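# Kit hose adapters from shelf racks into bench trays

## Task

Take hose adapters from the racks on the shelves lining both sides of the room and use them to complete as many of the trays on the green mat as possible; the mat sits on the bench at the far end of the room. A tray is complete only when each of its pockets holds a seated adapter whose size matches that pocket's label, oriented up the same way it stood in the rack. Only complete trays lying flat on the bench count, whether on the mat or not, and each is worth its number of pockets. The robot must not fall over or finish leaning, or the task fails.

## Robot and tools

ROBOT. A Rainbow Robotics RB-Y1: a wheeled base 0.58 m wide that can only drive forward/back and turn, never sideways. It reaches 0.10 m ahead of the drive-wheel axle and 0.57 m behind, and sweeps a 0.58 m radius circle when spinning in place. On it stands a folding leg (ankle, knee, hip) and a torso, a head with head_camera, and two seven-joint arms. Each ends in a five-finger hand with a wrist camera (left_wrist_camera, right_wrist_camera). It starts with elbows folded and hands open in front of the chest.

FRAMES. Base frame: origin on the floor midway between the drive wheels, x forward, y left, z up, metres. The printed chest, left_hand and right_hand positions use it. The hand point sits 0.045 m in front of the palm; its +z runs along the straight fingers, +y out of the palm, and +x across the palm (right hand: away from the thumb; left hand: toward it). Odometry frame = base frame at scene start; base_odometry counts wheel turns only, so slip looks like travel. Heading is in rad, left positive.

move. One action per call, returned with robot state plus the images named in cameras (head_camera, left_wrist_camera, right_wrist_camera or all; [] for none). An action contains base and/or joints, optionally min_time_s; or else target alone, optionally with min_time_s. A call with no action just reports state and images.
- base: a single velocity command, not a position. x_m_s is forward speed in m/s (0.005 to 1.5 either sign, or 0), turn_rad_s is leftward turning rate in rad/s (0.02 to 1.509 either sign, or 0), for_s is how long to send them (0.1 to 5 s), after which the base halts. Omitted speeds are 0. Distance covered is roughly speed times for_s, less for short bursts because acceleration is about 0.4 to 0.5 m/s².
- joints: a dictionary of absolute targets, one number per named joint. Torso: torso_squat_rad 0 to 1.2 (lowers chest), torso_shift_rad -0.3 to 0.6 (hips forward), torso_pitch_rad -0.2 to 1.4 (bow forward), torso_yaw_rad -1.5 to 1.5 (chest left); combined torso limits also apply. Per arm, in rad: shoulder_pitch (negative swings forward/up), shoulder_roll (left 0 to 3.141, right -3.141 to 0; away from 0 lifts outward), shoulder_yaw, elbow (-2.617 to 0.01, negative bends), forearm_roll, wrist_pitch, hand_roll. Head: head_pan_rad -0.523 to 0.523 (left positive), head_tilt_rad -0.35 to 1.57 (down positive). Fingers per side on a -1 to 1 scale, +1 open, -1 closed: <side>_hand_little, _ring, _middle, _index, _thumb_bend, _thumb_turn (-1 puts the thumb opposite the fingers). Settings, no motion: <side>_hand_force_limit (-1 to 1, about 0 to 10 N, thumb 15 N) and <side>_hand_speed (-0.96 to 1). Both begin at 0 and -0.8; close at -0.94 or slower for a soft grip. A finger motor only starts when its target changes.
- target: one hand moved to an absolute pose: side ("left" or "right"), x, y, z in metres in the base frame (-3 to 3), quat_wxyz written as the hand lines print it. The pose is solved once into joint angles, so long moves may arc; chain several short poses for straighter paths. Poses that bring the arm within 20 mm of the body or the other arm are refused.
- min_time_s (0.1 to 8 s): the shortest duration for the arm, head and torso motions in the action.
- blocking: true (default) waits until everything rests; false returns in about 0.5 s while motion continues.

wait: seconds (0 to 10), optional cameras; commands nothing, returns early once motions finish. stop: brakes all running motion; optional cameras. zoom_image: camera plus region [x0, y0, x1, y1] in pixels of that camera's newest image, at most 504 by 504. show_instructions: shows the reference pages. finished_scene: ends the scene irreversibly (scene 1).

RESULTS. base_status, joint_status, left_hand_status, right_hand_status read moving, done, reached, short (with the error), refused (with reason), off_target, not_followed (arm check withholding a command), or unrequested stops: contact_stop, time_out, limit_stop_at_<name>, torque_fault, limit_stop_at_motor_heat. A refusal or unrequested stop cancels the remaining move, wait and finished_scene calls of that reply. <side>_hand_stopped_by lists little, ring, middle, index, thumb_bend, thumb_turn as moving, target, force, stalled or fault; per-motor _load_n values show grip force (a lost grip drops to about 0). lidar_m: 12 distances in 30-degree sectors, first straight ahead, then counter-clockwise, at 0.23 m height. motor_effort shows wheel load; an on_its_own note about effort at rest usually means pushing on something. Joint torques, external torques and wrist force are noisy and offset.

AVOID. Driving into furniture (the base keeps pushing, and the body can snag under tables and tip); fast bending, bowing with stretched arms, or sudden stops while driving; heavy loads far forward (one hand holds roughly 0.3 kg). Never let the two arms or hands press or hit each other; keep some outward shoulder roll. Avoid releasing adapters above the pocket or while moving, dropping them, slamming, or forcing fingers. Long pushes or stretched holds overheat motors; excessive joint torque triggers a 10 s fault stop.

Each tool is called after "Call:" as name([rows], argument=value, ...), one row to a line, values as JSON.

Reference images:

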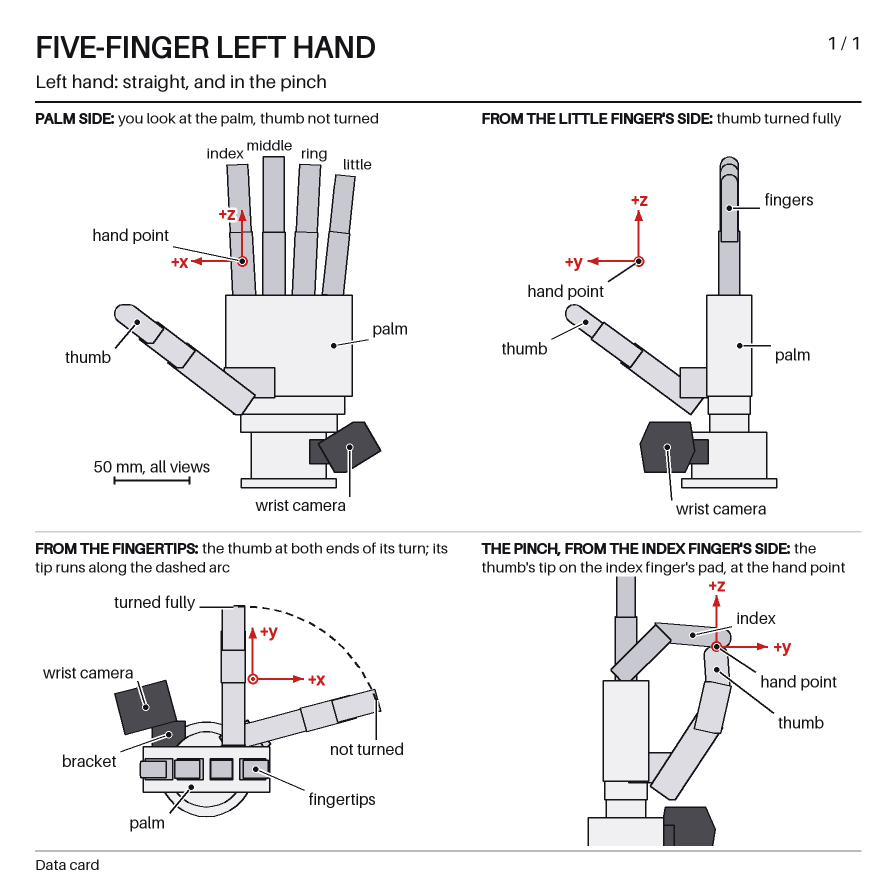

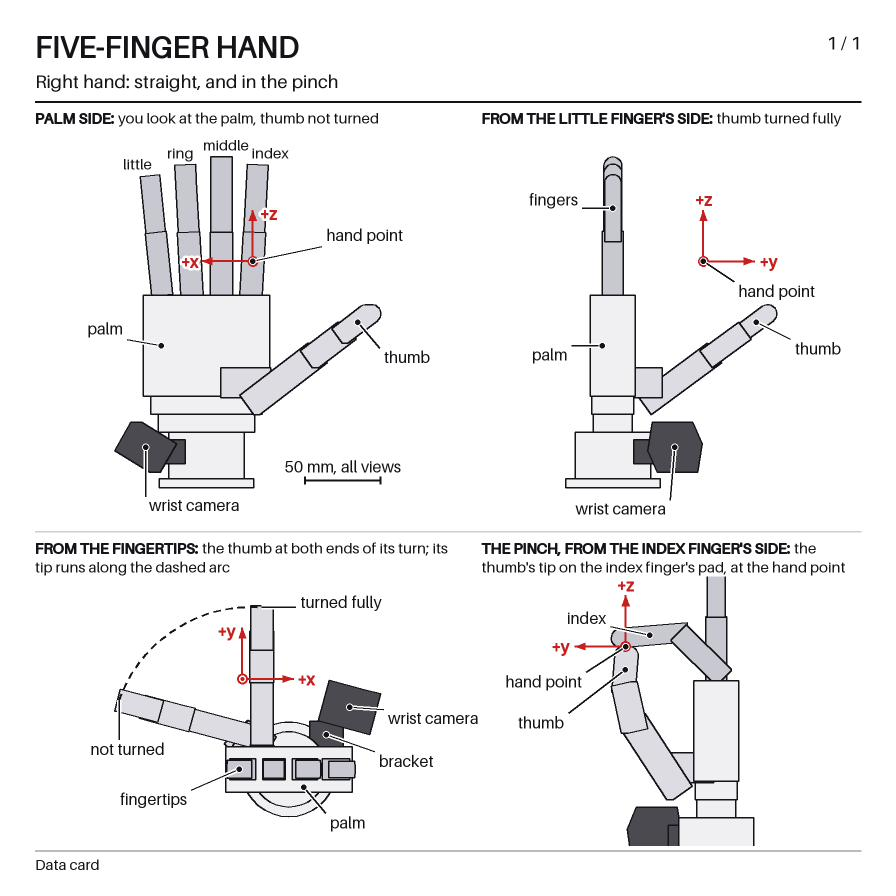

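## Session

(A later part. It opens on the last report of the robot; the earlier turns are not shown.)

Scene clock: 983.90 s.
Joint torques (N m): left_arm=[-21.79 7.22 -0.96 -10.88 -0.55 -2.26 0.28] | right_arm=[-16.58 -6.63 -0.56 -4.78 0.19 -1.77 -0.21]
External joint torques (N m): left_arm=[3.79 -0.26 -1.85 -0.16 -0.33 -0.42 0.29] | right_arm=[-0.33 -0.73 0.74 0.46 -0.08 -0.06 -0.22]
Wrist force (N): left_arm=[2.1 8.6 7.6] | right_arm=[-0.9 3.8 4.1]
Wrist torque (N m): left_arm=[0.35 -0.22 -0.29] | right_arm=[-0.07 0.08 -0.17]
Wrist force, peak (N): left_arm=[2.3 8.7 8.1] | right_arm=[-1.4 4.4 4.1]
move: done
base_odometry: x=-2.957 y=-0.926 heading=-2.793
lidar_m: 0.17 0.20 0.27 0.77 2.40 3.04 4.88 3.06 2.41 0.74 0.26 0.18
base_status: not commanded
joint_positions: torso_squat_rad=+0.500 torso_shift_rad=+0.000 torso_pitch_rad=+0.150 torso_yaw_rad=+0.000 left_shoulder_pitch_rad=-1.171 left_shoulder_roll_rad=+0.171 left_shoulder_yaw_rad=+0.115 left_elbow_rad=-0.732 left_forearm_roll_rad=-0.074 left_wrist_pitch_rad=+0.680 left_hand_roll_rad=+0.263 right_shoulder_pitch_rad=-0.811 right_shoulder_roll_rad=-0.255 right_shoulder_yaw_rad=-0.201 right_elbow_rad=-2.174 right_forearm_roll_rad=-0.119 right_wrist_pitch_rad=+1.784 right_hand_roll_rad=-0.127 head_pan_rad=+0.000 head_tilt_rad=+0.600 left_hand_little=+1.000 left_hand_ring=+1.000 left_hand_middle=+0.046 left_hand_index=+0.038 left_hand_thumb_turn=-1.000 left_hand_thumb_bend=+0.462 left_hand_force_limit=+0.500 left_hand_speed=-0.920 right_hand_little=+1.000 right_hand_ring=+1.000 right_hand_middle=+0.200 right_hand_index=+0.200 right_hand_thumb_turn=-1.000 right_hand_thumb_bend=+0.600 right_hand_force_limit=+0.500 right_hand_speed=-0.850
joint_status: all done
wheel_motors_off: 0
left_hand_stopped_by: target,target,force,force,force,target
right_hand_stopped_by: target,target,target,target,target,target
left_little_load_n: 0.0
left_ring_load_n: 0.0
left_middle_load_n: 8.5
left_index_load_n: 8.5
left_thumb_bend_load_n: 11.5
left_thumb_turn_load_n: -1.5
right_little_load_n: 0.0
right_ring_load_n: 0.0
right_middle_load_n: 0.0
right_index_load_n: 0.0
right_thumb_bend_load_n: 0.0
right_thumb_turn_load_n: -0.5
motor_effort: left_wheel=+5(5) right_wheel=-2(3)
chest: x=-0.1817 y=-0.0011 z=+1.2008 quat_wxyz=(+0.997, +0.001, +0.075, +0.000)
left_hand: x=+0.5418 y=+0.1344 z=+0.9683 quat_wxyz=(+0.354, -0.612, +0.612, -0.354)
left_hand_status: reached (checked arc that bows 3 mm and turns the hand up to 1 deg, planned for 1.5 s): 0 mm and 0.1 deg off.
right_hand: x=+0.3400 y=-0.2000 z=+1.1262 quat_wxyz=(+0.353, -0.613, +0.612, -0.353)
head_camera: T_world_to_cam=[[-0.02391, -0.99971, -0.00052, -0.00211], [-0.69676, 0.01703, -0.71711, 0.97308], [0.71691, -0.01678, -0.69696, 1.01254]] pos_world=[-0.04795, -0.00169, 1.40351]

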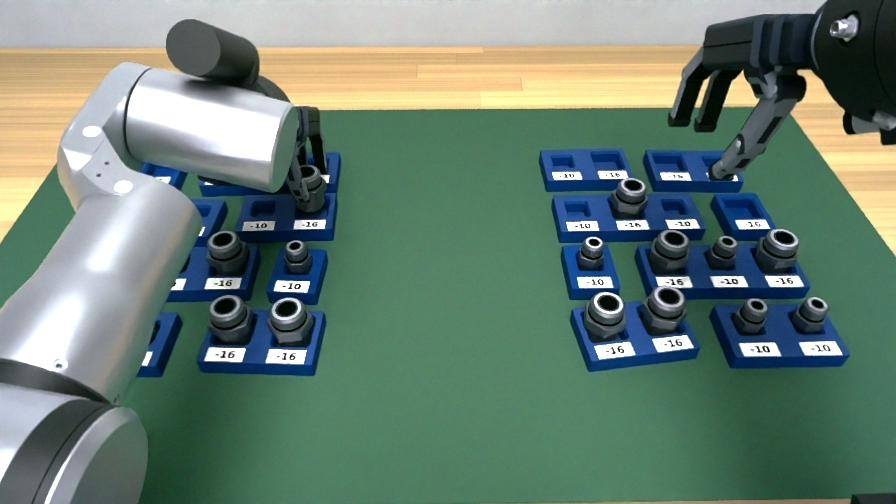

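Call:
move(target={"side":"left","x":0.543,"y":0.1332,"z":0.958,"quat_wxyz":[0.3536,-0.6124,0.6124,-0.3536]}, min_time_s=1, cameras=["head_camera"])

Call:
zoom_image(camera="head_camera", region=[260, 160, 360, 230])

Scene clock: 985.67 s.
Joint torques (N m): left_arm=[-24.42 6.75 -0.51 -11.02 -0.63 -1.99 0.49] | right_arm=[-16.67 -6.41 -0.84 -4.76 0.24 -1.82 -0.3]
External joint torques (N m): left_arm=[1.24 -0.78 -1.32 -0.32 -0.42 -0.16 0.5] | right_arm=[-0.43 -0.51 0.47 0.48 -0.04 -0.1 -0.31]
Wrist force (N): left_arm=[2.2 8.7 7.6] | right_arm=[-0.8 3.2 3.8]
Wrist torque (N m): left_arm=[0.37 -0.24 -0.29] | right_arm=[-0.15 0.01 -0.19]
Wrist force, peak (N): left_arm=[2.3 8.6 7.9] | right_arm=[-1.0 3.9 4.7]
move: done
base_odometry: x=-2.957 y=-0.926 heading=-2.793
lidar_m: 0.18 0.19 0.26 0.78 2.39 3.04 4.87 3.06 2.41 0.73 0.28 0.20
base_status: not commanded
joint_positions: torso_squat_rad=+0.500 torso_shift_rad=+0.000 torso_pitch_rad=+0.150 torso_yaw_rad=+0.000 left_shoulder_pitch_rad=-1.183 left_shoulder_roll_rad=+0.169 left_shoulder_yaw_rad=+0.114 left_elbow_rad=-0.671 left_forearm_roll_rad=-0.085 left_wrist_pitch_rad=+0.632 left_hand_roll_rad=+0.277 right_shoulder_pitch_rad=-0.811 right_shoulder_roll_rad=-0.255 right_shoulder_yaw_rad=-0.201 right_elbow_rad=-2.174 right_forearm_roll_rad=-0.119 right_wrist_pitch_rad=+1.784 right_hand_roll_rad=-0.127 head_pan_rad=+0.000 head_tilt_rad=+0.600 left_hand_little=+1.000 left_hand_ring=+1.000 left_hand_middle=+0.046 left_hand_index=+0.038 left_hand_thumb_turn=-1.000 left_hand_thumb_bend=+0.462 left_hand_force_limit=+0.500 left_hand_speed=-0.920 right_hand_little=+1.000 right_hand_ring=+1.000 right_hand_middle=+0.200 right_hand_index=+0.200 right_hand_thumb_turn=-1.000 right_hand_thumb_bend=+0.600 right_hand_force_limit=+0.500 right_hand_speed=-0.850
joint_status: all done
wheel_motors_off: 0
left_hand_stopped_by: target,target,force,force,force,target
right_hand_stopped_by: target,target,target,target,target,target
left_little_load_n: 0.0
left_ring_load_n: 0.0
left_middle_load_n: 8.0
left_index_load_n: 8.5
left_thumb_bend_load_n: 11.5
left_thumb_turn_load_n: -1.0
right_little_load_n: 0.0
right_ring_load_n: 0.0
right_middle_load_n: 0.0
right_index_load_n: 0.0
right_thumb_bend_load_n: 0.0
right_thumb_turn_load_n: 0.0
motor_effort: left_wheel=+3(6) right_wheel=-2(3)
chest: x=-0.1817 y=-0.0011 z=+1.2008 quat_wxyz=(+0.997, +0.001, +0.075, +0.000)
left_hand: x=+0.5429 y=+0.1335 z=+0.9580 quat_wxyz=(+0.354, -0.612, +0.612, -0.354)
left_hand_status: reached (checked arc that bows 2 mm and turns the hand up to 0 deg, planned for 1.0 s): 0 mm and 0.0 deg off.
right_hand: x=+0.3400 y=-0.2000 z=+1.1262 quat_wxyz=(+0.353, -0.613, +0.612, -0.353)
head_camera: T_world_to_cam=[[-0.02391, -0.99971, -0.00052, -0.00211], [-0.69676, 0.01703, -0.71711, 0.97308], [0.71691, -0.01678, -0.69696, 1.01254]] pos_world=[-0.04795, -0.00169, 1.40351]

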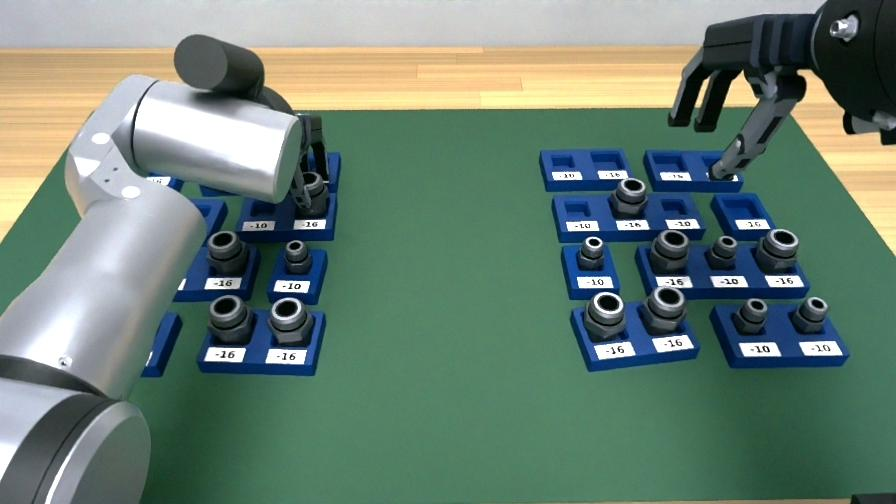

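Scaled by 5.040 from the camera's image (finer frame: 1280x720).

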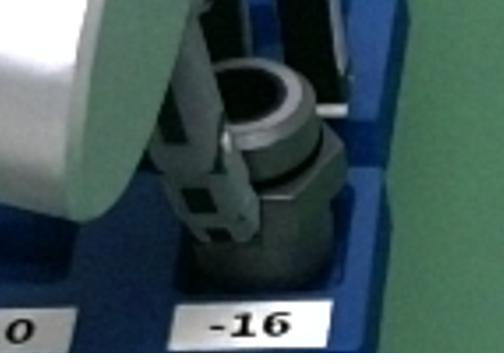

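Call:
move(target={"side":"left","x":0.5425,"y":0.1332,"z":0.952,"quat_wxyz":[0.3536,-0.6124,0.6124,-0.3536]}, min_time_s=1)

Call:
move(target={"side":"left","x":0.5425,"y":0.1332,"z":0.947,"quat_wxyz":[0.3536,-0.6124,0.6124,-0.3536]}, min_time_s=1)

Call:
move(target={"side":"left","x":0.5425,"y":0.1332,"z":0.9445,"quat_wxyz":[0.3536,-0.6124,0.6124,-0.3536]}, min_time_s=1, cameras=["head_camera"])

Call:
zoom_image(camera="head_camera", region=[260, 160, 360, 230])

Scene clock: 987.40 s.
Joint torques (N m): left_arm=[-21.23 6.94 -0.37 -10.61 -0.76 -2.12 0.38] | right_arm=[-16.43 -6.64 -0.86 -4.85 0.25 -1.82 -0.22]
External joint torques (N m): left_arm=[4.39 -0.55 -1.16 0.09 -0.55 -0.3 0.39] | right_arm=[-0.18 -0.74 0.44 0.4 -0.02 -0.11 -0.23]
Wrist force (N): left_arm=[2.0 8.5 7.7] | right_arm=[-0.9 3.7 3.7]
Wrist torque (N m): left_arm=[0.33 -0.22 -0.30] | right_arm=[-0.05 0.06 -0.18]
Wrist force, peak (N): left_arm=[2.3 8.9 8.0] | right_arm=[-0.8 3.7 4.8]
move: done
base_odometry: x=-2.957 y=-0.926 heading=-2.793
lidar_m: 0.18 0.19 0.26 0.77 2.41 3.05 4.87 3.06 2.41 0.72 0.27 0.18
base_status: not commanded
joint_positions: torso_squat_rad=+0.500 torso_shift_rad=+0.000 torso_pitch_rad=+0.150 torso_yaw_rad=+0.000 left_shoulder_pitch_rad=-1.180 left_shoulder_roll_rad=+0.167 left_shoulder_yaw_rad=+0.114 left_elbow_rad=-0.656 left_forearm_roll_rad=-0.090 left_wrist_pitch_rad=+0.614 left_hand_roll_rad=+0.282 right_shoulder_pitch_rad=-0.811 right_shoulder_roll_rad=-0.255 right_shoulder_yaw_rad=-0.201 right_elbow_rad=-2.174 right_forearm_roll_rad=-0.119 right_wrist_pitch_rad=+1.784 right_hand_roll_rad=-0.127 head_pan_rad=+0.000 head_tilt_rad=+0.600 left_hand_little=+1.000 left_hand_ring=+1.000 left_hand_middle=+0.046 left_hand_index=+0.038 left_hand_thumb_turn=-1.000 left_hand_thumb_bend=+0.462 left_hand_force_limit=+0.500 left_hand_speed=-0.920 right_hand_little=+1.000 right_hand_ring=+1.000 right_hand_middle=+0.200 right_hand_index=+0.200 right_hand_thumb_turn=-1.000 right_hand_thumb_bend=+0.600 right_hand_force_limit=+0.500 right_hand_speed=-0.850
joint_status: all done
wheel_motors_off: 0
left_hand_stopped_by: target,target,force,force,force,target
right_hand_stopped_by: target,target,target,target,target,target
left_little_load_n: 0.0
left_ring_load_n: 0.0
left_middle_load_n: 8.5
left_index_load_n: 8.5
left_thumb_bend_load_n: 11.5
left_thumb_turn_load_n: -1.5
right_little_load_n: 0.0
right_ring_load_n: 0.0
right_middle_load_n: -0.5
right_index_load_n: 0.0
right_thumb_bend_load_n: 0.0
right_thumb_turn_load_n: 0.0
motor_effort: left_wheel=+3(4) right_wheel=-2(3)
chest: x=-0.1817 y=-0.0011 z=+1.2008 quat_wxyz=(+0.997, +0.001, +0.075, +0.000)
left_hand: x=+0.5423 y=+0.1334 z=+0.9526 quat_wxyz=(+0.354, -0.612, +0.612, -0.354)
left_hand_status: reached (checked arc that bows 0 mm and turns the hand up to 0 deg, planned for 1.0 s): 1 mm and 0.0 deg off.
right_hand: x=+0.3400 y=-0.2000 z=+1.1262 quat_wxyz=(+0.353, -0.613, +0.612, -0.353)
pictures: none

Scene clock: 988.73 s.
Joint torques (N m): left_arm=[-21.69 5.88 -0.47 -8.62 -0.39 -1.39 0.23] | right_arm=[-16.4 -6.59 -0.91 -4.86 0.26 -1.82 -0.21]
External joint torques (N m): left_arm=[3.93 -1.61 -1.23 2.06 -0.18 0.43 0.24] | right_arm=[-0.15 -0.69 0.4 0.38 -0.01 -0.11 -0.21]
Wrist force (N): left_arm=[1.5 5.1 4.5] | right_arm=[-1.1 3.6 3.5]
Wrist torque (N m): left_arm=[0.31 -0.27 -0.26] | right_arm=[-0.01 0.09 -0.17]
Wrist force, peak (N): left_arm=[2.2 8.5 8.0] | right_arm=[-0.8 4.5 3.7]
move: done
base_odometry: x=-2.957 y=-0.926 heading=-2.793
lidar_m: 0.18 0.19 0.27 0.78 2.39 3.05 4.88 3.05 2.42 0.72 0.27 0.19
base_status: not commanded
joint_positions: torso_squat_rad=+0.500 torso_shift_rad=+0.000 torso_pitch_rad=+0.150 torso_yaw_rad=+0.000 left_shoulder_pitch_rad=-1.182 left_shoulder_roll_rad=+0.166 left_shoulder_yaw_rad=+0.113 left_elbow_rad=-0.635 left_forearm_roll_rad=-0.095 left_wrist_pitch_rad=+0.593 left_hand_roll_rad=+0.288 right_shoulder_pitch_rad=-0.811 right_shoulder_roll_rad=-0.255 right_shoulder_yaw_rad=-0.201 right_elbow_rad=-2.174 right_forearm_roll_rad=-0.119 right_wrist_pitch_rad=+1.784 right_hand_roll_rad=-0.127 head_pan_rad=+0.000 head_tilt_rad=+0.600 left_hand_little=+1.000 left_hand_ring=+1.000 left_hand_middle=+0.046 left_hand_index=+0.038 left_hand_thumb_turn=-1.000 left_hand_thumb_bend=+0.462 left_hand_force_limit=+0.500 left_hand_speed=-0.920 right_hand_little=+1.000 right_hand_ring=+1.000 right_hand_middle=+0.200 right_hand_index=+0.200 right_hand_thumb_turn=-1.000 right_hand_thumb_bend=+0.600 right_hand_force_limit=+0.500 right_hand_speed=-0.850
joint_status: all done
wheel_motors_off: 0
left_hand_stopped_by: target,target,force,force,force,target
right_hand_stopped_by: target,target,target,target,target,target
left_little_load_n: 0.0
left_ring_load_n: 0.0
left_middle_load_n: 8.0
left_index_load_n: 8.0
left_thumb_bend_load_n: 11.5
left_thumb_turn_load_n: -2.5
right_little_load_n: 0.0
right_ring_load_n: 0.0
right_middle_load_n: 0.0
right_index_load_n: 0.0
right_thumb_bend_load_n: 0.5
right_thumb_turn_load_n: 0.0
motor_effort: left_wheel=+3(4) right_wheel=-3(3)
chest: x=-0.1817 y=-0.0011 z=+1.2008 quat_wxyz=(+0.997, +0.001, +0.075, +0.000)
left_hand: x=+0.5424 y=+0.1336 z=+0.9478 quat_wxyz=(+0.354, -0.612, +0.612, -0.354)
left_hand_status: reached (checked arc that bows 0 mm and turns the hand up to 0 deg, planned for 1.0 s): 1 mm and 0.1 deg off.
right_hand: x=+0.3400 y=-0.2000 z=+1.1262 quat_wxyz=(+0.353, -0.613, +0.612, -0.353)
pictures: none

Scene clock: 990.07 s.
Joint torques (N m): left_arm=[-18.12 5.73 0.59 -5.5 -0.3 -0.36 0.46] | right_arm=[-16.5 -6.82 -0.69 -4.7 0.29 -1.83 -0.24]
External joint torques (N m): left_arm=[7.53 -1.8 -0.15 5.18 -0.09 1.46 0.47] | right_arm=[-0.24 -0.92 0.61 0.54 0.02 -0.12 -0.25]
Wrist force (N): left_arm=[1.1 -0.6 -1.6] | right_arm=[-1.3 3.6 3.5]
Wrist torque (N m): left_arm=[0.26 -0.35 -0.16] | right_arm=[-0.04 0.14 -0.18]
Wrist force, peak (N): left_arm=[1.9 6.3 5.7] | right_arm=[-1.3 4.1 4.4]
move: done
base_odometry: x=-2.957 y=-0.926 heading=-2.793
lidar_m: 0.18 0.19 0.26 0.77 2.40 3.04 4.88 3.07 2.42 0.72 0.27 0.19
base_status: not commanded
joint_positions: torso_squat_rad=+0.500 torso_shift_rad=+0.000 torso_pitch_rad=+0.150 torso_yaw_rad=+0.000 left_shoulder_pitch_rad=-1.187 left_shoulder_roll_rad=+0.166 left_shoulder_yaw_rad=+0.113 left_elbow_rad=-0.617 left_forearm_roll_rad=-0.099 left_wrist_pitch_rad=+0.578 left_hand_roll_rad=+0.292 right_shoulder_pitch_rad=-0.811 right_shoulder_roll_rad=-0.255 right_shoulder_yaw_rad=-0.201 right_elbow_rad=-2.174 right_forearm_roll_rad=-0.119 right_wrist_pitch_rad=+1.784 right_hand_roll_rad=-0.127 head_pan_rad=+0.000 head_tilt_rad=+0.600 left_hand_little=+1.000 left_hand_ring=+1.000 left_hand_middle=+0.046 left_hand_index=+0.038 left_hand_thumb_turn=-1.000 left_hand_thumb_bend=+0.462 left_hand_force_limit=+0.500 left_hand_speed=-0.920 right_hand_little=+1.000 right_hand_ring=+1.000 right_hand_middle=+0.200 right_hand_index=+0.200 right_hand_thumb_turn=-1.000 right_hand_thumb_bend=+0.600 right_hand_force_limit=+0.500 right_hand_speed=-0.850
joint_status: all done
wheel_motors_off: 0
left_hand_stopped_by: target,target,force,force,force,target
right_hand_stopped_by: target,target,target,target,target,target
left_little_load_n: 0.0
left_ring_load_n: 0.0
left_middle_load_n: 8.0
left_index_load_n: 7.5
left_thumb_bend_load_n: 11.0
left_thumb_turn_load_n: -3.0
right_little_load_n: 0.0
right_ring_load_n: 0.0
right_middle_load_n: 0.0
right_index_load_n: 0.0
right_thumb_bend_load_n: 0.0
right_thumb_turn_load_n: 0.0
motor_effort: left_wheel=+2(5) right_wheel=-2(2)
chest: x=-0.1819 y=-0.0011 z=+1.2008 quat_wxyz=(+0.997, +0.001, +0.075, +0.000)
left_hand: x=+0.5430 y=+0.1332 z=+0.9466 quat_wxyz=(+0.355, -0.612, +0.612, -0.355)
left_hand_status: reached (checked arc that bows 0 mm and turns the hand up to 0 deg, planned for 1.0 s): 2 mm and 0.2 deg off.
right_hand: x=+0.3398 y=-0.2000 z=+1.1264 quat_wxyz=(+0.353, -0.613, +0.612, -0.353)
head_camera: T_world_to_cam=[[-0.02391, -0.99971, -0.00053, -0.0021], [-0.6965, 0.01703, -0.71735, 0.9733], [0.71716, -0.01678, -0.69671, 1.01248]] pos_world=[-0.04825, -0.00169, 1.40361]

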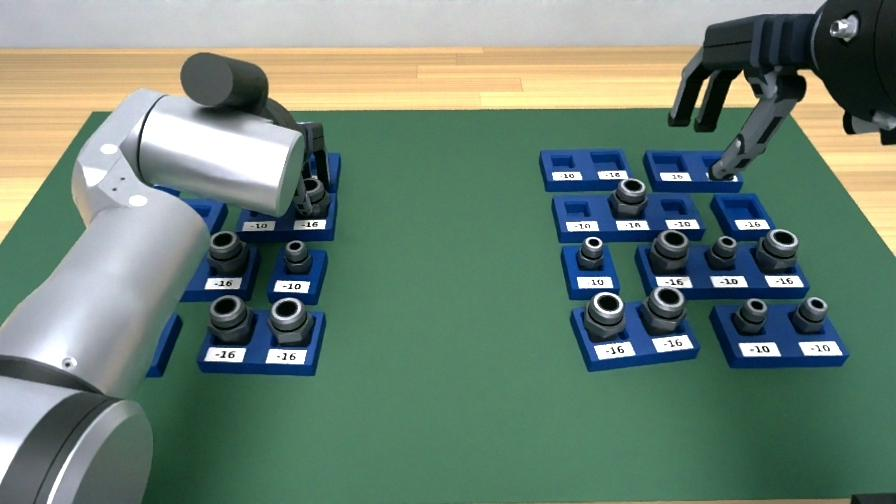

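Scaled by 5.040 from the camera's image (finer frame: 1280x720).

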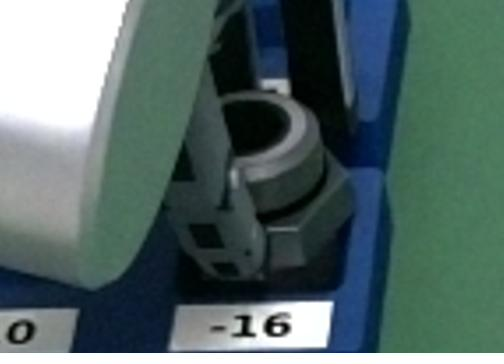

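Call:
move(joints={"left_hand_speed":-0.85,"left_hand_index":0.2,"left_hand_middle":0.2,"left_hand_thumb_bend":0.6})

Call:
move(target={"side":"left","x":0.541,"y":0.1332,"z":0.965,"quat_wxyz":[0.3536,-0.6124,0.6124,-0.3536]}, min_time_s=1)

Call:
move(target={"side":"left","x":0.535,"y":0.1332,"z":0.995,"quat_wxyz":[0.3536,-0.6124,0.6124,-0.3536]}, min_time_s=1, cameras=["head_camera"])

Call:
zoom_image(camera="head_camera", region=[260, 160, 360, 230])

Scene clock: 991.50 s.
Joint torques (N m): left_arm=[-20.77 6.69 -0.26 -9.62 -0.19 -1.22 0.42] | right_arm=[-16.39 -6.47 -0.61 -4.84 0.14 -1.8 -0.19]
External joint torques (N m): left_arm=[4.87 -0.83 -0.99 1.05 0.02 0.6 0.43] | right_arm=[-0.14 -0.57 0.69 0.4 -0.13 -0.09 -0.19]
Wrist force (N): left_arm=[2.3 6.7 6.6] | right_arm=[-1.8 3.2 3.4]
Wrist torque (N m): left_arm=[0.32 -0.27 -0.28] | right_arm=[-0.07 0.22 -0.25]
Wrist force, peak (N): left_arm=[2.3 7.0 6.7] | right_arm=[-1.3 3.6 4.8]
move: done
base_odometry: x=-2.957 y=-0.926 heading=-2.793
lidar_m: 0.18 0.19 0.27 0.77 2.39 3.03 4.88 3.07 2.41 0.73 0.27 0.19
base_status: not commanded
joint_positions: torso_squat_rad=+0.500 torso_shift_rad=+0.000 torso_pitch_rad=+0.150 torso_yaw_rad=+0.000 left_shoulder_pitch_rad=-1.186 left_shoulder_roll_rad=+0.165 left_shoulder_yaw_rad=+0.113 left_elbow_rad=-0.616 left_forearm_roll_rad=-0.099 left_wrist_pitch_rad=+0.579 left_hand_roll_rad=+0.292 right_shoulder_pitch_rad=-0.811 right_shoulder_roll_rad=-0.255 right_shoulder_yaw_rad=-0.201 right_elbow_rad=-2.174 right_forearm_roll_rad=-0.119 right_wrist_pitch_rad=+1.784 right_hand_roll_rad=-0.127 head_pan_rad=+0.000 head_tilt_rad=+0.600 left_hand_little=+1.000 left_hand_ring=+1.000 left_hand_middle=+0.200 left_hand_index=+0.200 left_hand_thumb_turn=-1.000 left_hand_thumb_bend=+0.600 left_hand_force_limit=+0.500 left_hand_speed=-0.850 right_hand_little=+1.000 right_hand_ring=+1.000 right_hand_middle=+0.200 right_hand_index=+0.200 right_hand_thumb_turn=-1.000 right_hand_thumb_bend=+0.600 right_hand_force_limit=+0.500 right_hand_speed=-0.850
joint_status: all done
wheel_motors_off: 0
left_hand_stopped_by: target,target,target,target,target,target
right_hand_stopped_by: target,target,target,target,target,target
left_little_load_n: -0.5
left_ring_load_n: 0.0
left_middle_load_n: 0.0
left_index_load_n: 0.0
left_thumb_bend_load_n: 0.0
left_thumb_turn_load_n: 0.0
right_little_load_n: 0.0
right_ring_load_n: 0.0
right_middle_load_n: 0.0
right_index_load_n: 0.0
right_thumb_bend_load_n: 0.0
right_thumb_turn_load_n: -0.5
motor_effort: left_wheel=+3(6) right_wheel=-2(3)
chest: x=-0.1819 y=-0.0011 z=+1.2008 quat_wxyz=(+0.997, +0.001, +0.075, +0.000)
left_hand: x=+0.5426 y=+0.1333 z=+0.9456 quat_wxyz=(+0.354, -0.612, +0.612, -0.354)
right_hand: x=+0.3398 y=-0.2000 z=+1.1264 quat_wxyz=(+0.353, -0.613, +0.612, -0.353)
pictures: none

Scene clock: 992.83 s.
Joint torques (N m): left_arm=[-19.91 8.78 2.55 -11.35 0.01 -1.46 -0.2] | right_arm=[-16.86 -6.57 -0.68 -4.74 0.23 -1.76 -0.21]
External joint torques (N m): left_arm=[5.71 1.3 1.69 -0.63 0.23 0.37 -0.2] | right_arm=[-0.61 -0.67 0.62 0.5 -0.04 -0.05 -0.22]
Wrist force (N): left_arm=[2.1 6.9 6.8] | right_arm=[-1.1 3.8 3.9]
Wrist torque (N m): left_arm=[0.31 -0.23 -0.46] | right_arm=[-0.06 0.05 -0.21]
Wrist force, peak (N): left_arm=[2.1 7.2 6.8] | right_arm=[-1.0 4.3 4.1]
move: done
base_odometry: x=-2.957 y=-0.926 heading=-2.793
lidar_m: 0.18 0.19 0.28 0.77 2.40 3.04 4.87 3.07 2.41 0.72 0.25 0.19
base_status: not commanded
joint_positions: torso_squat_rad=+0.500 torso_shift_rad=+0.000 torso_pitch_rad=+0.150 torso_yaw_rad=+0.000 left_shoulder_pitch_rad=-1.176 left_shoulder_roll_rad=+0.169 left_shoulder_yaw_rad=+0.115 left_elbow_rad=-0.713 left_forearm_roll_rad=-0.078 left_wrist_pitch_rad=+0.669 left_hand_roll_rad=+0.267 right_shoulder_pitch_rad=-0.811 right_shoulder_roll_rad=-0.255 right_shoulder_yaw_rad=-0.201 right_elbow_rad=-2.174 right_forearm_roll_rad=-0.119 right_wrist_pitch_rad=+1.784 right_hand_roll_rad=-0.127 head_pan_rad=+0.000 head_tilt_rad=+0.600 left_hand_little=+1.000 left_hand_ring=+1.000 left_hand_middle=+0.200 left_hand_index=+0.200 left_hand_thumb_turn=-1.000 left_hand_thumb_bend=+0.600 left_hand_force_limit=+0.500 left_hand_speed=-0.850 right_hand_little=+1.000 right_hand_ring=+1.000 right_hand_middle=+0.200 right_hand_index=+0.200 right_hand_thumb_turn=-1.000 right_hand_thumb_bend=+0.600 right_hand_force_limit=+0.500 right_hand_speed=-0.850
joint_status: all done
wheel_motors_off: 0
left_hand_stopped_by: target,target,target,target,target,target
right_hand_stopped_by: target,target,target,target,target,target
left_little_load_n: 0.0
left_ring_load_n: 0.0
left_middle_load_n: 0.0
left_index_load_n: 0.0
left_thumb_bend_load_n: 0.0
left_thumb_turn_load_n: 0.0
right_little_load_n: 0.0
right_ring_load_n: 0.0
right_middle_load_n: 0.0
right_index_load_n: 0.0
right_thumb_bend_load_n: 0.0
right_thumb_turn_load_n: 0.0
motor_effort: left_wheel=+1(6) right_wheel=-2(3)
chest: x=-0.1819 y=-0.0011 z=+1.2008 quat_wxyz=(+0.997, +0.001, +0.075, +0.000)
left_hand: x=+0.5414 y=+0.1328 z=+0.9653 quat_wxyz=(+0.353, -0.612, +0.613, -0.353)
left_hand_status: reached (checked arc that bows 2 mm and turns the hand up to 1 deg, planned for 1.0 s): 1 mm and 0.1 deg off.
right_hand: x=+0.3398 y=-0.2000 z=+1.1264 quat_wxyz=(+0.353, -0.613, +0.612, -0.353)
pictures: none

Scene clock: 994.17 s.
Joint torques (N m): left_arm=[-20.52 8.16 2.55 -11.14 -0.06 -1.45 -0.28] | right_arm=[-16.69 -6.35 -0.56 -4.74 0.24 -1.76 -0.25]
External joint torques (N m): left_arm=[4.89 0.82 1.52 -0.47 0.18 0.39 -0.28] | right_arm=[-0.44 -0.46 0.74 0.5 -0.03 -0.05 -0.25]
Wrist force (N): left_arm=[2.3 6.8 6.7] | right_arm=[-1.2 3.1 3.8]
Wrist torque (N m): left_arm=[0.32 -0.25 -0.44] | right_arm=[-0.17 0.12 -0.24]
Wrist force, peak (N): left_arm=[2.4 7.0 6.8] | right_arm=[-1.3 4.0 4.6]
move: done
base_odometry: x=-2.957 y=-0.926 heading=-2.793
lidar_m: 0.18 0.20 0.27 0.78 2.40 3.03 4.87 3.07 2.39 0.72 0.27 0.20
base_status: not commanded
joint_positions: torso_squat_rad=+0.500 torso_shift_rad=+0.000 torso_pitch_rad=+0.150 torso_yaw_rad=+0.000 left_shoulder_pitch_rad=-1.157 left_shoulder_roll_rad=+0.172 left_shoulder_yaw_rad=+0.117 left_elbow_rad=-0.866 left_forearm_roll_rad=-0.058 left_wrist_pitch_rad=+0.806 left_hand_roll_rad=+0.241 right_shoulder_pitch_rad=-0.811 right_shoulder_roll_rad=-0.255 right_shoulder_yaw_rad=-0.201 right_elbow_rad=-2.174 right_forearm_roll_rad=-0.119 right_wrist_pitch_rad=+1.784 right_hand_roll_rad=-0.127 head_pan_rad=+0.000 head_tilt_rad=+0.600 left_hand_little=+1.000 left_hand_ring=+1.000 left_hand_middle=+0.200 left_hand_index=+0.200 left_hand_thumb_turn=-1.000 left_hand_thumb_bend=+0.600 left_hand_force_limit=+0.500 left_hand_speed=-0.850 right_hand_little=+1.000 right_hand_ring=+1.000 right_hand_middle=+0.200 right_hand_index=+0.200 right_hand_thumb_turn=-1.000 right_hand_thumb_bend=+0.600 right_hand_force_limit=+0.500 right_hand_speed=-0.850
joint_status: all done
wheel_motors_off: 0
left_hand_stopped_by: target,target,target,target,target,target
right_hand_stopped_by: target,target,target,target,target,target
left_little_load_n: 0.0
left_ring_load_n: 0.0
left_middle_load_n: 0.0
left_index_load_n: 0.0
left_thumb_bend_load_n: 0.0
left_thumb_turn_load_n: 0.0
right_little_load_n: 0.0
right_ring_load_n: 0.0
right_middle_load_n: 0.0
right_index_load_n: 0.0
right_thumb_bend_load_n: 0.0
right_thumb_turn_load_n: 0.0
motor_effort: left_wheel=+3(4) right_wheel=-2(3)
chest: x=-0.1819 y=-0.0011 z=+1.2008 quat_wxyz=(+0.997, +0.001, +0.075, +0.000)
left_hand: x=+0.5359 y=+0.1328 z=+0.9950 quat_wxyz=(+0.352, -0.613, +0.614, -0.352)
left_hand_status: reached (checked arc that bows 4 mm and turns the hand up to 1 deg, planned for 1.0 s): 1 mm and 0.3 deg off.
right_hand: x=+0.3398 y=-0.2000 z=+1.1264 quat_wxyz=(+0.353, -0.613, +0.612, -0.353)
head_camera: T_world_to_cam=[[-0.0239, -0.99971, -0.00052, -0.0021], [-0.6965, 0.01703, -0.71735, 0.97337], [0.71716, -0.01678, -0.69671, 1.01241]] pos_world=[-0.04815, -0.00169, 1.40361]

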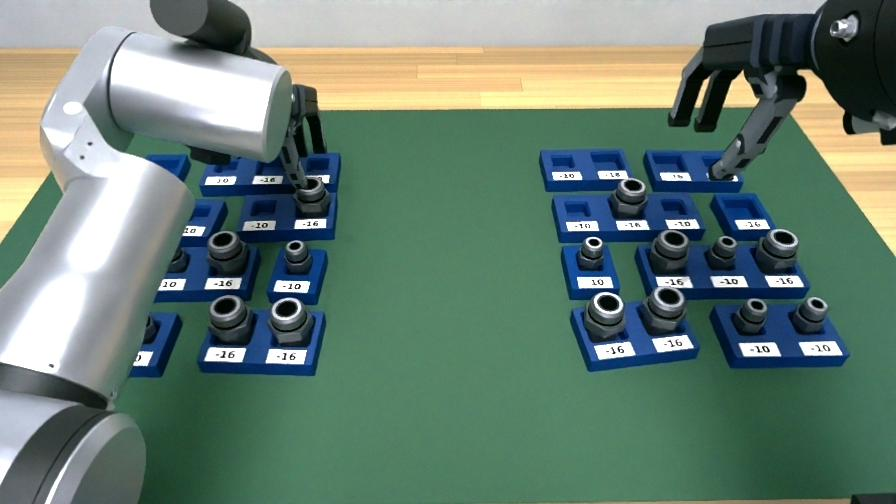

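Scaled by 5.040 from the camera's image (finer frame: 1280x720).

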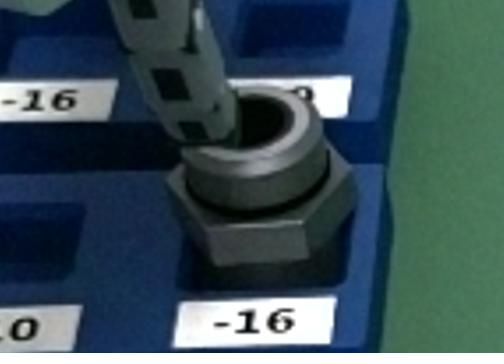

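Call:
move(joints={"left_shoulder_pitch_rad":-0.807,"left_shoulder_roll_rad":0.25,"left_shoulder_yaw_rad":0.212,"left_elbow_rad":-2.176,"left_forearm_roll_rad":0.12,"left_wrist_pitch_rad":1.781,"left_hand_roll_rad":0.118,"left_hand_index":0.16,"left_hand_middle":0.16,"left_hand_thumb_bend":0.54,"right_hand_index":0.16,"right_hand_middle":0.16,"right_hand_thumb_bend":0.54}, base={"x_m_s":-0.38,"for_s":0.85}, min_time_s=1.3)

Call:
move(base={"turn_rad_s":-0.4096,"for_s":1.0})

Call:
move(base={"x_m_s":-0.918,"for_s":3.0})

Call:
move(base={"turn_rad_s":0.9035,"for_s":2.2}, joints={"torso_squat_rad":0.8})

Call:
move(base={"x_m_s":0.5,"for_s":1.27}, cameras=["head_camera"])

Call:
zoom_image(camera="head_camera", region=[415, 150, 515, 220])

Scene clock: 997.17 s.
Joint torques (N m): left_arm=[-14.74 7.01 2.66 -5.68 -0.25 -1.79 -0.07] | right_arm=[-16.84 -6.81 -0.91 -4.95 0.25 -1.69 -0.21]
External joint torques (N m): left_arm=[2.44 1.02 1.08 0.05 -0.05 0.09 -0.06] | right_arm=[-0.59 -0.91 0.39 0.29 -0.02 0.02 -0.22]
Wrist force (N): left_arm=[2.4 6.9 6.9] | right_arm=[-1.2 3.4 3.3]
Wrist torque (N m): left_arm=[0.33 -0.28 -0.42] | right_arm=[-0.07 0.09 -0.22]
Wrist force, peak (N): left_arm=[2.0 6.7 8.2] | right_arm=[-1.0 4.0 4.8]
move: done
base_odometry: x=-2.675 y=-0.823 heading=-2.792
lidar_m: 0.48 0.50 0.70 2.30 2.40 2.82 4.58 2.84 2.41 2.33 0.70 0.50
base_status: done (sent for 0.87 of 0.87 s)
joint_positions: torso_squat_rad=+0.500 torso_shift_rad=+0.000 torso_pitch_rad=+0.150 torso_yaw_rad=+0.000 left_shoulder_pitch_rad=-0.807 left_shoulder_roll_rad=+0.250 left_shoulder_yaw_rad=+0.212 left_elbow_rad=-2.176 left_forearm_roll_rad=+0.120 left_wrist_pitch_rad=+1.781 left_hand_roll_rad=+0.118 right_shoulder_pitch_rad=-0.811 right_shoulder_roll_rad=-0.255 right_shoulder_yaw_rad=-0.201 right_elbow_rad=-2.174 right_forearm_roll_rad=-0.119 right_wrist_pitch_rad=+1.784 right_hand_roll_rad=-0.127 head_pan_rad=+0.000 head_tilt_rad=+0.600 left_hand_little=+1.000 left_hand_ring=+1.000 left_hand_middle=+0.160 left_hand_index=+0.160 left_hand_thumb_turn=-1.000 left_hand_thumb_bend=+0.540 left_hand_force_limit=+0.500 left_hand_speed=-0.850 right_hand_little=+1.000 right_hand_ring=+1.000 right_hand_middle=+0.160 right_hand_index=+0.160 right_hand_thumb_turn=-1.000 right_hand_thumb_bend=+0.540 right_hand_force_limit=+0.500 right_hand_speed=-0.850
joint_status: all done
wheel_motors_off: 0
left_hand_stopped_by: target,target,target,target,target,target
right_hand_stopped_by: target,target,target,target,target,target
left_little_load_n: -0.5
left_ring_load_n: 0.0
left_middle_load_n: 0.0
left_index_load_n: 0.0
left_thumb_bend_load_n: 0.0
left_thumb_turn_load_n: 0.0
right_little_load_n: 0.0
right_ring_load_n: 0.0
right_middle_load_n: 0.0
right_index_load_n: 0.0
right_thumb_bend_load_n: 0.0
right_thumb_turn_load_n: 0.0
motor_effort: left_wheel=+8(42) right_wheel=-5(20)
chest: x=-0.1819 y=-0.0011 z=+1.2008 quat_wxyz=(+0.997, +0.001, +0.075, +0.000)
left_hand: x=+0.3398 y=+0.1997 z=+1.1267 quat_wxyz=(+0.354, -0.612, +0.612, -0.354)
right_hand: x=+0.3399 y=-0.1999 z=+1.1263 quat_wxyz=(+0.353, -0.613, +0.612, -0.353)
pictures: none

Scene clock: 999.30 s.
Joint torques (N m): left_arm=[-14.57 7.14 2.35 -5.91 -0.28 -1.62 -0.16] | right_arm=[-17.03 -6.83 -0.73 -4.88 0.12 -1.62 -0.22]
External joint torques (N m): left_arm=[2.61 1.15 0.78 -0.18 -0.08 0.26 -0.15] | right_arm=[-0.78 -0.94 0.58 0.36 -0.15 0.09 -0.22]
Wrist force (N): left_arm=[2.0 6.8 6.8] | right_arm=[-1.4 2.9 3.5]
Wrist torque (N m): left_arm=[0.32 -0.23 -0.45] | right_arm=[-0.19 0.16 -0.25]
Wrist force, peak (N): left_arm=[2.4 7.0 7.1] | right_arm=[-1.5 3.6 4.7]
move: done
base_odometry: x=-2.675 y=-0.823 heading=+3.082
lidar_m: 0.49 0.48 0.53 0.80 2.31 2.51 3.55 4.58 2.84 2.34 1.30 0.63
base_status: done (sent for 1 of 1 s)
joint_positions: torso_squat_rad=+0.500 torso_shift_rad=+0.000 torso_pitch_rad=+0.150 torso_yaw_rad=+0.000 left_shoulder_pitch_rad=-0.807 left_shoulder_roll_rad=+0.250 left_shoulder_yaw_rad=+0.212 left_elbow_rad=-2.176 left_forearm_roll_rad=+0.120 left_wrist_pitch_rad=+1.781 left_hand_roll_rad=+0.118 right_shoulder_pitch_rad=-0.811 right_shoulder_roll_rad=-0.255 right_shoulder_yaw_rad=-0.201 right_elbow_rad=-2.174 right_forearm_roll_rad=-0.119 right_wrist_pitch_rad=+1.784 right_hand_roll_rad=-0.127 head_pan_rad=+0.000 head_tilt_rad=+0.600 left_hand_little=+1.000 left_hand_ring=+1.000 left_hand_middle=+0.160 left_hand_index=+0.160 left_hand_thumb_turn=-1.000 left_hand_thumb_bend=+0.540 left_hand_force_limit=+0.500 left_hand_speed=-0.850 right_hand_little=+1.000 right_hand_ring=+1.000 right_hand_middle=+0.160 right_hand_index=+0.160 right_hand_thumb_turn=-1.000 right_hand_thumb_bend=+0.540 right_hand_force_limit=+0.500 right_hand_speed=-0.850
joint_status: not commanded
wheel_motors_off: 0
left_hand_stopped_by: target,target,target,target,target,target
right_hand_stopped_by: target,target,target,target,target,target
left_little_load_n: 0.0
left_ring_load_n: -0.5
left_middle_load_n: 0.0
left_index_load_n: 0.0
left_thumb_bend_load_n: 0.0
left_thumb_turn_load_n: 0.0
right_little_load_n: 0.0
right_ring_load_n: 0.0
right_middle_load_n: 0.0
right_index_load_n: 0.0
right_thumb_bend_load_n: 0.0
right_thumb_turn_load_n: 0.0
motor_effort: left_wheel=+8(38) right_wheel=+1(21)
chest: x=-0.1819 y=-0.0011 z=+1.2008 quat_wxyz=(+0.997, +0.001, +0.075, +0.000)
left_hand: x=+0.3398 y=+0.1997 z=+1.1267 quat_wxyz=(+0.354, -0.612, +0.612, -0.354)
right_hand: x=+0.3399 y=-0.1999 z=+1.1263 quat_wxyz=(+0.353, -0.613, +0.612, -0.353)
pictures: none

Scene clock: 1004.60 s.
Joint torques (N m): left_arm=[-14.55 6.92 2.4 -5.99 -0.12 -1.74 -0.06] | right_arm=[-16.54 -6.95 -1.13 -4.9 0.19 -1.56 -0.2]
External joint torques (N m): left_arm=[2.63 0.93 0.83 -0.27 0.08 0.15 -0.05] | right_arm=[-0.29 -1.05 0.18 0.34 -0.08 0.15 -0.21]
Wrist force (N): left_arm=[2.4 6.8 6.9] | right_arm=[-0.5 3.6 3.4]
Wrist torque (N m): left_arm=[0.31 -0.28 -0.42] | right_arm=[-0.05 0.03 -0.19]
Wrist force, peak (N): left_arm=[2.2 6.6 7.6] | right_arm=[-1.9 3.5 5.0]
move: done
base_odometry: x=+0.074 y=-0.988 heading=+3.081
lidar_m: 3.06 3.02 1.58 0.92 1.04 0.95 1.61 2.04 2.21 3.00 2.98 3.66
base_status: done (sent for 3 of 3 s)
joint_positions: torso_squat_rad=+0.500 torso_shift_rad=+0.000 torso_pitch_rad=+0.150 torso_yaw_rad=+0.000 left_shoulder_pitch_rad=-0.807 left_shoulder_roll_rad=+0.250 left_shoulder_yaw_rad=+0.212 left_elbow_rad=-2.176 left_forearm_roll_rad=+0.120 left_wrist_pitch_rad=+1.781 left_hand_roll_rad=+0.118 right_shoulder_pitch_rad=-0.811 right_shoulder_roll_rad=-0.255 right_shoulder_yaw_rad=-0.201 right_elbow_rad=-2.174 right_forearm_roll_rad=-0.119 right_wrist_pitch_rad=+1.784 right_hand_roll_rad=-0.127 head_pan_rad=+0.000 head_tilt_rad=+0.600 left_hand_little=+1.000 left_hand_ring=+1.000 left_hand_middle=+0.160 left_hand_index=+0.160 left_hand_thumb_turn=-1.000 left_hand_thumb_bend=+0.540 left_hand_force_limit=+0.500 left_hand_speed=-0.850 right_hand_little=+1.000 right_hand_ring=+1.000 right_hand_middle=+0.160 right_hand_index=+0.160 right_hand_thumb_turn=-1.000 right_hand_thumb_bend=+0.540 right_hand_force_limit=+0.500 right_hand_speed=-0.850
joint_status: not commanded
wheel_motors_off: 0
left_hand_stopped_by: target,target,target,target,target,target
right_hand_stopped_by: target,target,target,target,target,target
left_little_load_n: 0.0
left_ring_load_n: 0.0
left_middle_load_n: 0.0
left_index_load_n: 0.0
left_thumb_bend_load_n: 0.0
left_thumb_turn_load_n: 0.0
right_little_load_n: 0.0
right_ring_load_n: 0.0
right_middle_load_n: 0.0
right_index_load_n: 0.0
right_thumb_bend_load_n: 0.0
right_thumb_turn_load_n: 0.0
motor_effort: left_wheel=-9(45) right_wheel=+5(26)
chest: x=-0.1818 y=-0.0011 z=+1.2008 quat_wxyz=(+0.997, +0.001, +0.075, +0.000)
left_hand: x=+0.3399 y=+0.1997 z=+1.1267 quat_wxyz=(+0.354, -0.612, +0.612, -0.354)
right_hand: x=+0.3399 y=-0.1999 z=+1.1263 quat_wxyz=(+0.353, -0.613, +0.612, -0.353)
pictures: none

Scene clock: 1008.93 s.
Joint torques (N m): left_arm=[-14.87 7.02 2.22 -5.99 -0.09 -1.52 0.03] | right_arm=[-16.96 -6.98 -1.1 -4.69 0.17 -1.67 -0.27]
External joint torques (N m): left_arm=[2.31 1.03 0.65 -0.26 0.11 0.36 0.04] | right_arm=[-0.71 -1.09 0.21 0.55 -0.1 0.04 -0.28]
Wrist force (N): left_arm=[2.1 6.8 6.8] | right_arm=[-0.9 3.4 3.6]
Wrist torque (N m): left_arm=[0.31 -0.22 -0.44] | right_arm=[-0.04 0.06 -0.21]
Wrist force, peak (N): left_arm=[2.2 7.2 7.0] | right_arm=[-1.0 4.2 4.6]
move: done
base_odometry: x=+0.074 y=-0.988 heading=-1.214
lidar_m: 1.03 0.95 1.50 2.03 2.12 2.96 3.00 3.55 3.14 3.04 1.73 0.93
base_status: done (sent for 2.2 of 2.2 s)
joint_positions: torso_squat_rad=+0.800 torso_shift_rad=+0.000 torso_pitch_rad=+0.150 torso_yaw_rad=+0.000 left_shoulder_pitch_rad=-0.807 left_shoulder_roll_rad=+0.250 left_shoulder_yaw_rad=+0.212 left_elbow_rad=-2.176 left_forearm_roll_rad=+0.120 left_wrist_pitch_rad=+1.781 left_hand_roll_rad=+0.118 right_shoulder_pitch_rad=-0.811 right_shoulder_roll_rad=-0.255 right_shoulder_yaw_rad=-0.201 right_elbow_rad=-2.174 right_forearm_roll_rad=-0.119 right_wrist_pitch_rad=+1.784 right_hand_roll_rad=-0.127 head_pan_rad=+0.000 head_tilt_rad=+0.600 left_hand_little=+1.000 left_hand_ring=+1.000 left_hand_middle=+0.160 left_hand_index=+0.160 left_hand_thumb_turn=-1.000 left_hand_thumb_bend=+0.540 left_hand_force_limit=+0.500 left_hand_speed=-0.850 right_hand_little=+1.000 right_hand_ring=+1.000 right_hand_middle=+0.160 right_hand_index=+0.160 right_hand_thumb_turn=-1.000 right_hand_thumb_bend=+0.540 right_hand_force_limit=+0.500 right_hand_speed=-0.850
joint_status: all done
wheel_motors_off: 0
left_hand_stopped_by: target,target,target,target,target,target
right_hand_stopped_by: target,target,target,target,target,target
left_little_load_n: 0.0
left_ring_load_n: 0.0
left_middle_load_n: 0.0
left_index_load_n: 0.0
left_thumb_bend_load_n: 0.0
left_thumb_turn_load_n: 0.0
right_little_load_n: -0.5
right_ring_load_n: 0.0
right_middle_load_n: 0.0
right_index_load_n: 0.0
right_thumb_bend_load_n: 0.0
right_thumb_turn_load_n: 0.0
motor_effort: left_wheel=-2(34) right_wheel=+5(21)
chest: x=-0.1819 y=-0.0010 z=+1.0742 quat_wxyz=(+0.997, +0.001, +0.075, +0.000)
left_hand: x=+0.3398 y=+0.1999 z=+1.0001 quat_wxyz=(+0.354, -0.612, +0.612, -0.354)
right_hand: x=+0.3398 y=-0.1998 z=+0.9997 quat_wxyz=(+0.353, -0.613, +0.612, -0.353)
pictures: none

Scene clock: 1011.70 s.
Joint torques (N m): left_arm=[-14.6 6.81 2.41 -5.79 -0.23 -1.52 -0.17] | right_arm=[-16.96 -6.7 -1.14 -4.95 0.25 -1.77 -0.26]
External joint torques (N m): left_arm=[2.58 0.82 0.83 -0.06 -0.03 0.37 -0.16] | right_arm=[-0.71 -0.81 0.16 0.29 -0.02 -0.06 -0.27]
Wrist force (N): left_arm=[2.3 6.8 6.9] | right_arm=[-0.8 3.1 4.0]
Wrist torque (N m): left_arm=[0.32 -0.26 -0.43] | right_arm=[-0.15 0.00 -0.22]
Wrist force, peak (N): left_arm=[2.1 7.0 7.2] | right_arm=[-1.6 3.7 4.5]
move: done
base_odometry: x=+0.296 y=-1.582 heading=-1.214
lidar_m: 0.40 0.42 0.48 1.39 2.10 2.94 3.61 4.20 3.15 2.23 0.46 0.64
base_status: done (sent for 1.27 of 1.27 s)
joint_positions: torso_squat_rad=+0.800 torso_shift_rad=+0.000 torso_pitch_rad=+0.150 torso_yaw_rad=+0.000 left_shoulder_pitch_rad=-0.807 left_shoulder_roll_rad=+0.250 left_shoulder_yaw_rad=+0.212 left_elbow_rad=-2.176 left_forearm_roll_rad=+0.120 left_wrist_pitch_rad=+1.781 left_hand_roll_rad=+0.118 right_shoulder_pitch_rad=-0.811 right_shoulder_roll_rad=-0.255 right_shoulder_yaw_rad=-0.201 right_elbow_rad=-2.174 right_forearm_roll_rad=-0.119 right_wrist_pitch_rad=+1.784 right_hand_roll_rad=-0.127 head_pan_rad=+0.000 head_tilt_rad=+0.600 left_hand_little=+1.000 left_hand_ring=+1.000 left_hand_middle=+0.160 left_hand_index=+0.160 left_hand_thumb_turn=-1.000 left_hand_thumb_bend=+0.540 left_hand_force_limit=+0.500 left_hand_speed=-0.850 right_hand_little=+1.000 right_hand_ring=+1.000 right_hand_middle=+0.160 right_hand_index=+0.160 right_hand_thumb_turn=-1.000 right_hand_thumb_bend=+0.540 right_hand_force_limit=+0.500 right_hand_speed=-0.850
joint_status: not commanded
wheel_motors_off: 0
left_hand_stopped_by: target,target,target,target,target,target
right_hand_stopped_by: target,target,target,target,target,target
left_little_load_n: 0.0
left_ring_load_n: 0.0
left_middle_load_n: 0.0
left_index_load_n: 0.0
left_thumb_bend_load_n: 0.0
left_thumb_turn_load_n: 0.0
right_little_load_n: 0.0
right_ring_load_n: 0.0
right_middle_load_n: 0.0
right_index_load_n: 0.0
right_thumb_bend_load_n: 0.0
right_thumb_turn_load_n: 0.0
motor_effort: left_wheel=-2(43) right_wheel=-1(27)
chest: x=-0.1817 y=-0.0010 z=+1.0742 quat_wxyz=(+0.997, +0.001, +0.075, +0.000)
left_hand: x=+0.3400 y=+0.1999 z=+1.0000 quat_wxyz=(+0.354, -0.612, +0.612, -0.354)
right_hand: x=+0.3400 y=-0.1998 z=+0.9995 quat_wxyz=(+0.353, -0.613, +0.612, -0.353)
head_camera: T_world_to_cam=[[-0.02391, -0.99971, -0.00052, -0.00197], [-0.69681, 0.01703, -0.71706, 0.88223], [0.71686, -0.01678, -0.69702, 0.92437]] pos_world=[-0.04795, -0.00149, 1.2769]

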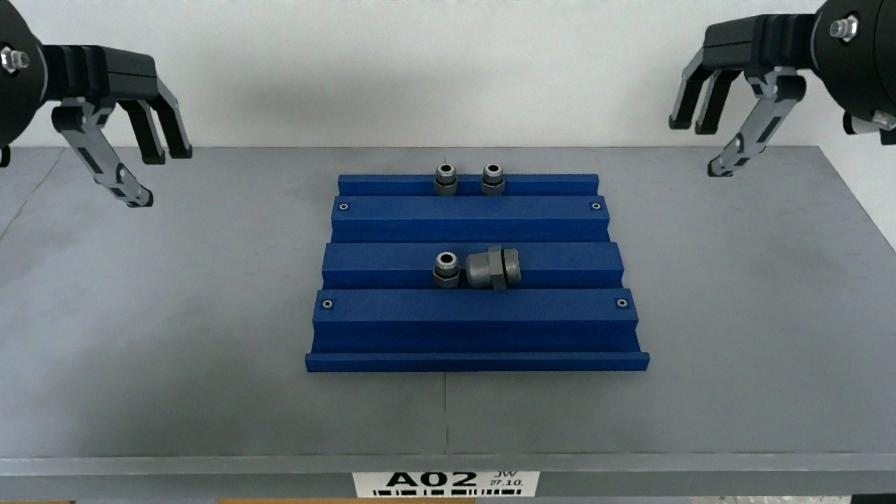

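Scaled by 5.040 from the camera's image (finer frame: 1280x720).

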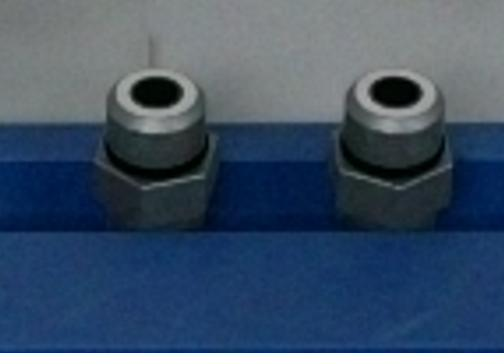

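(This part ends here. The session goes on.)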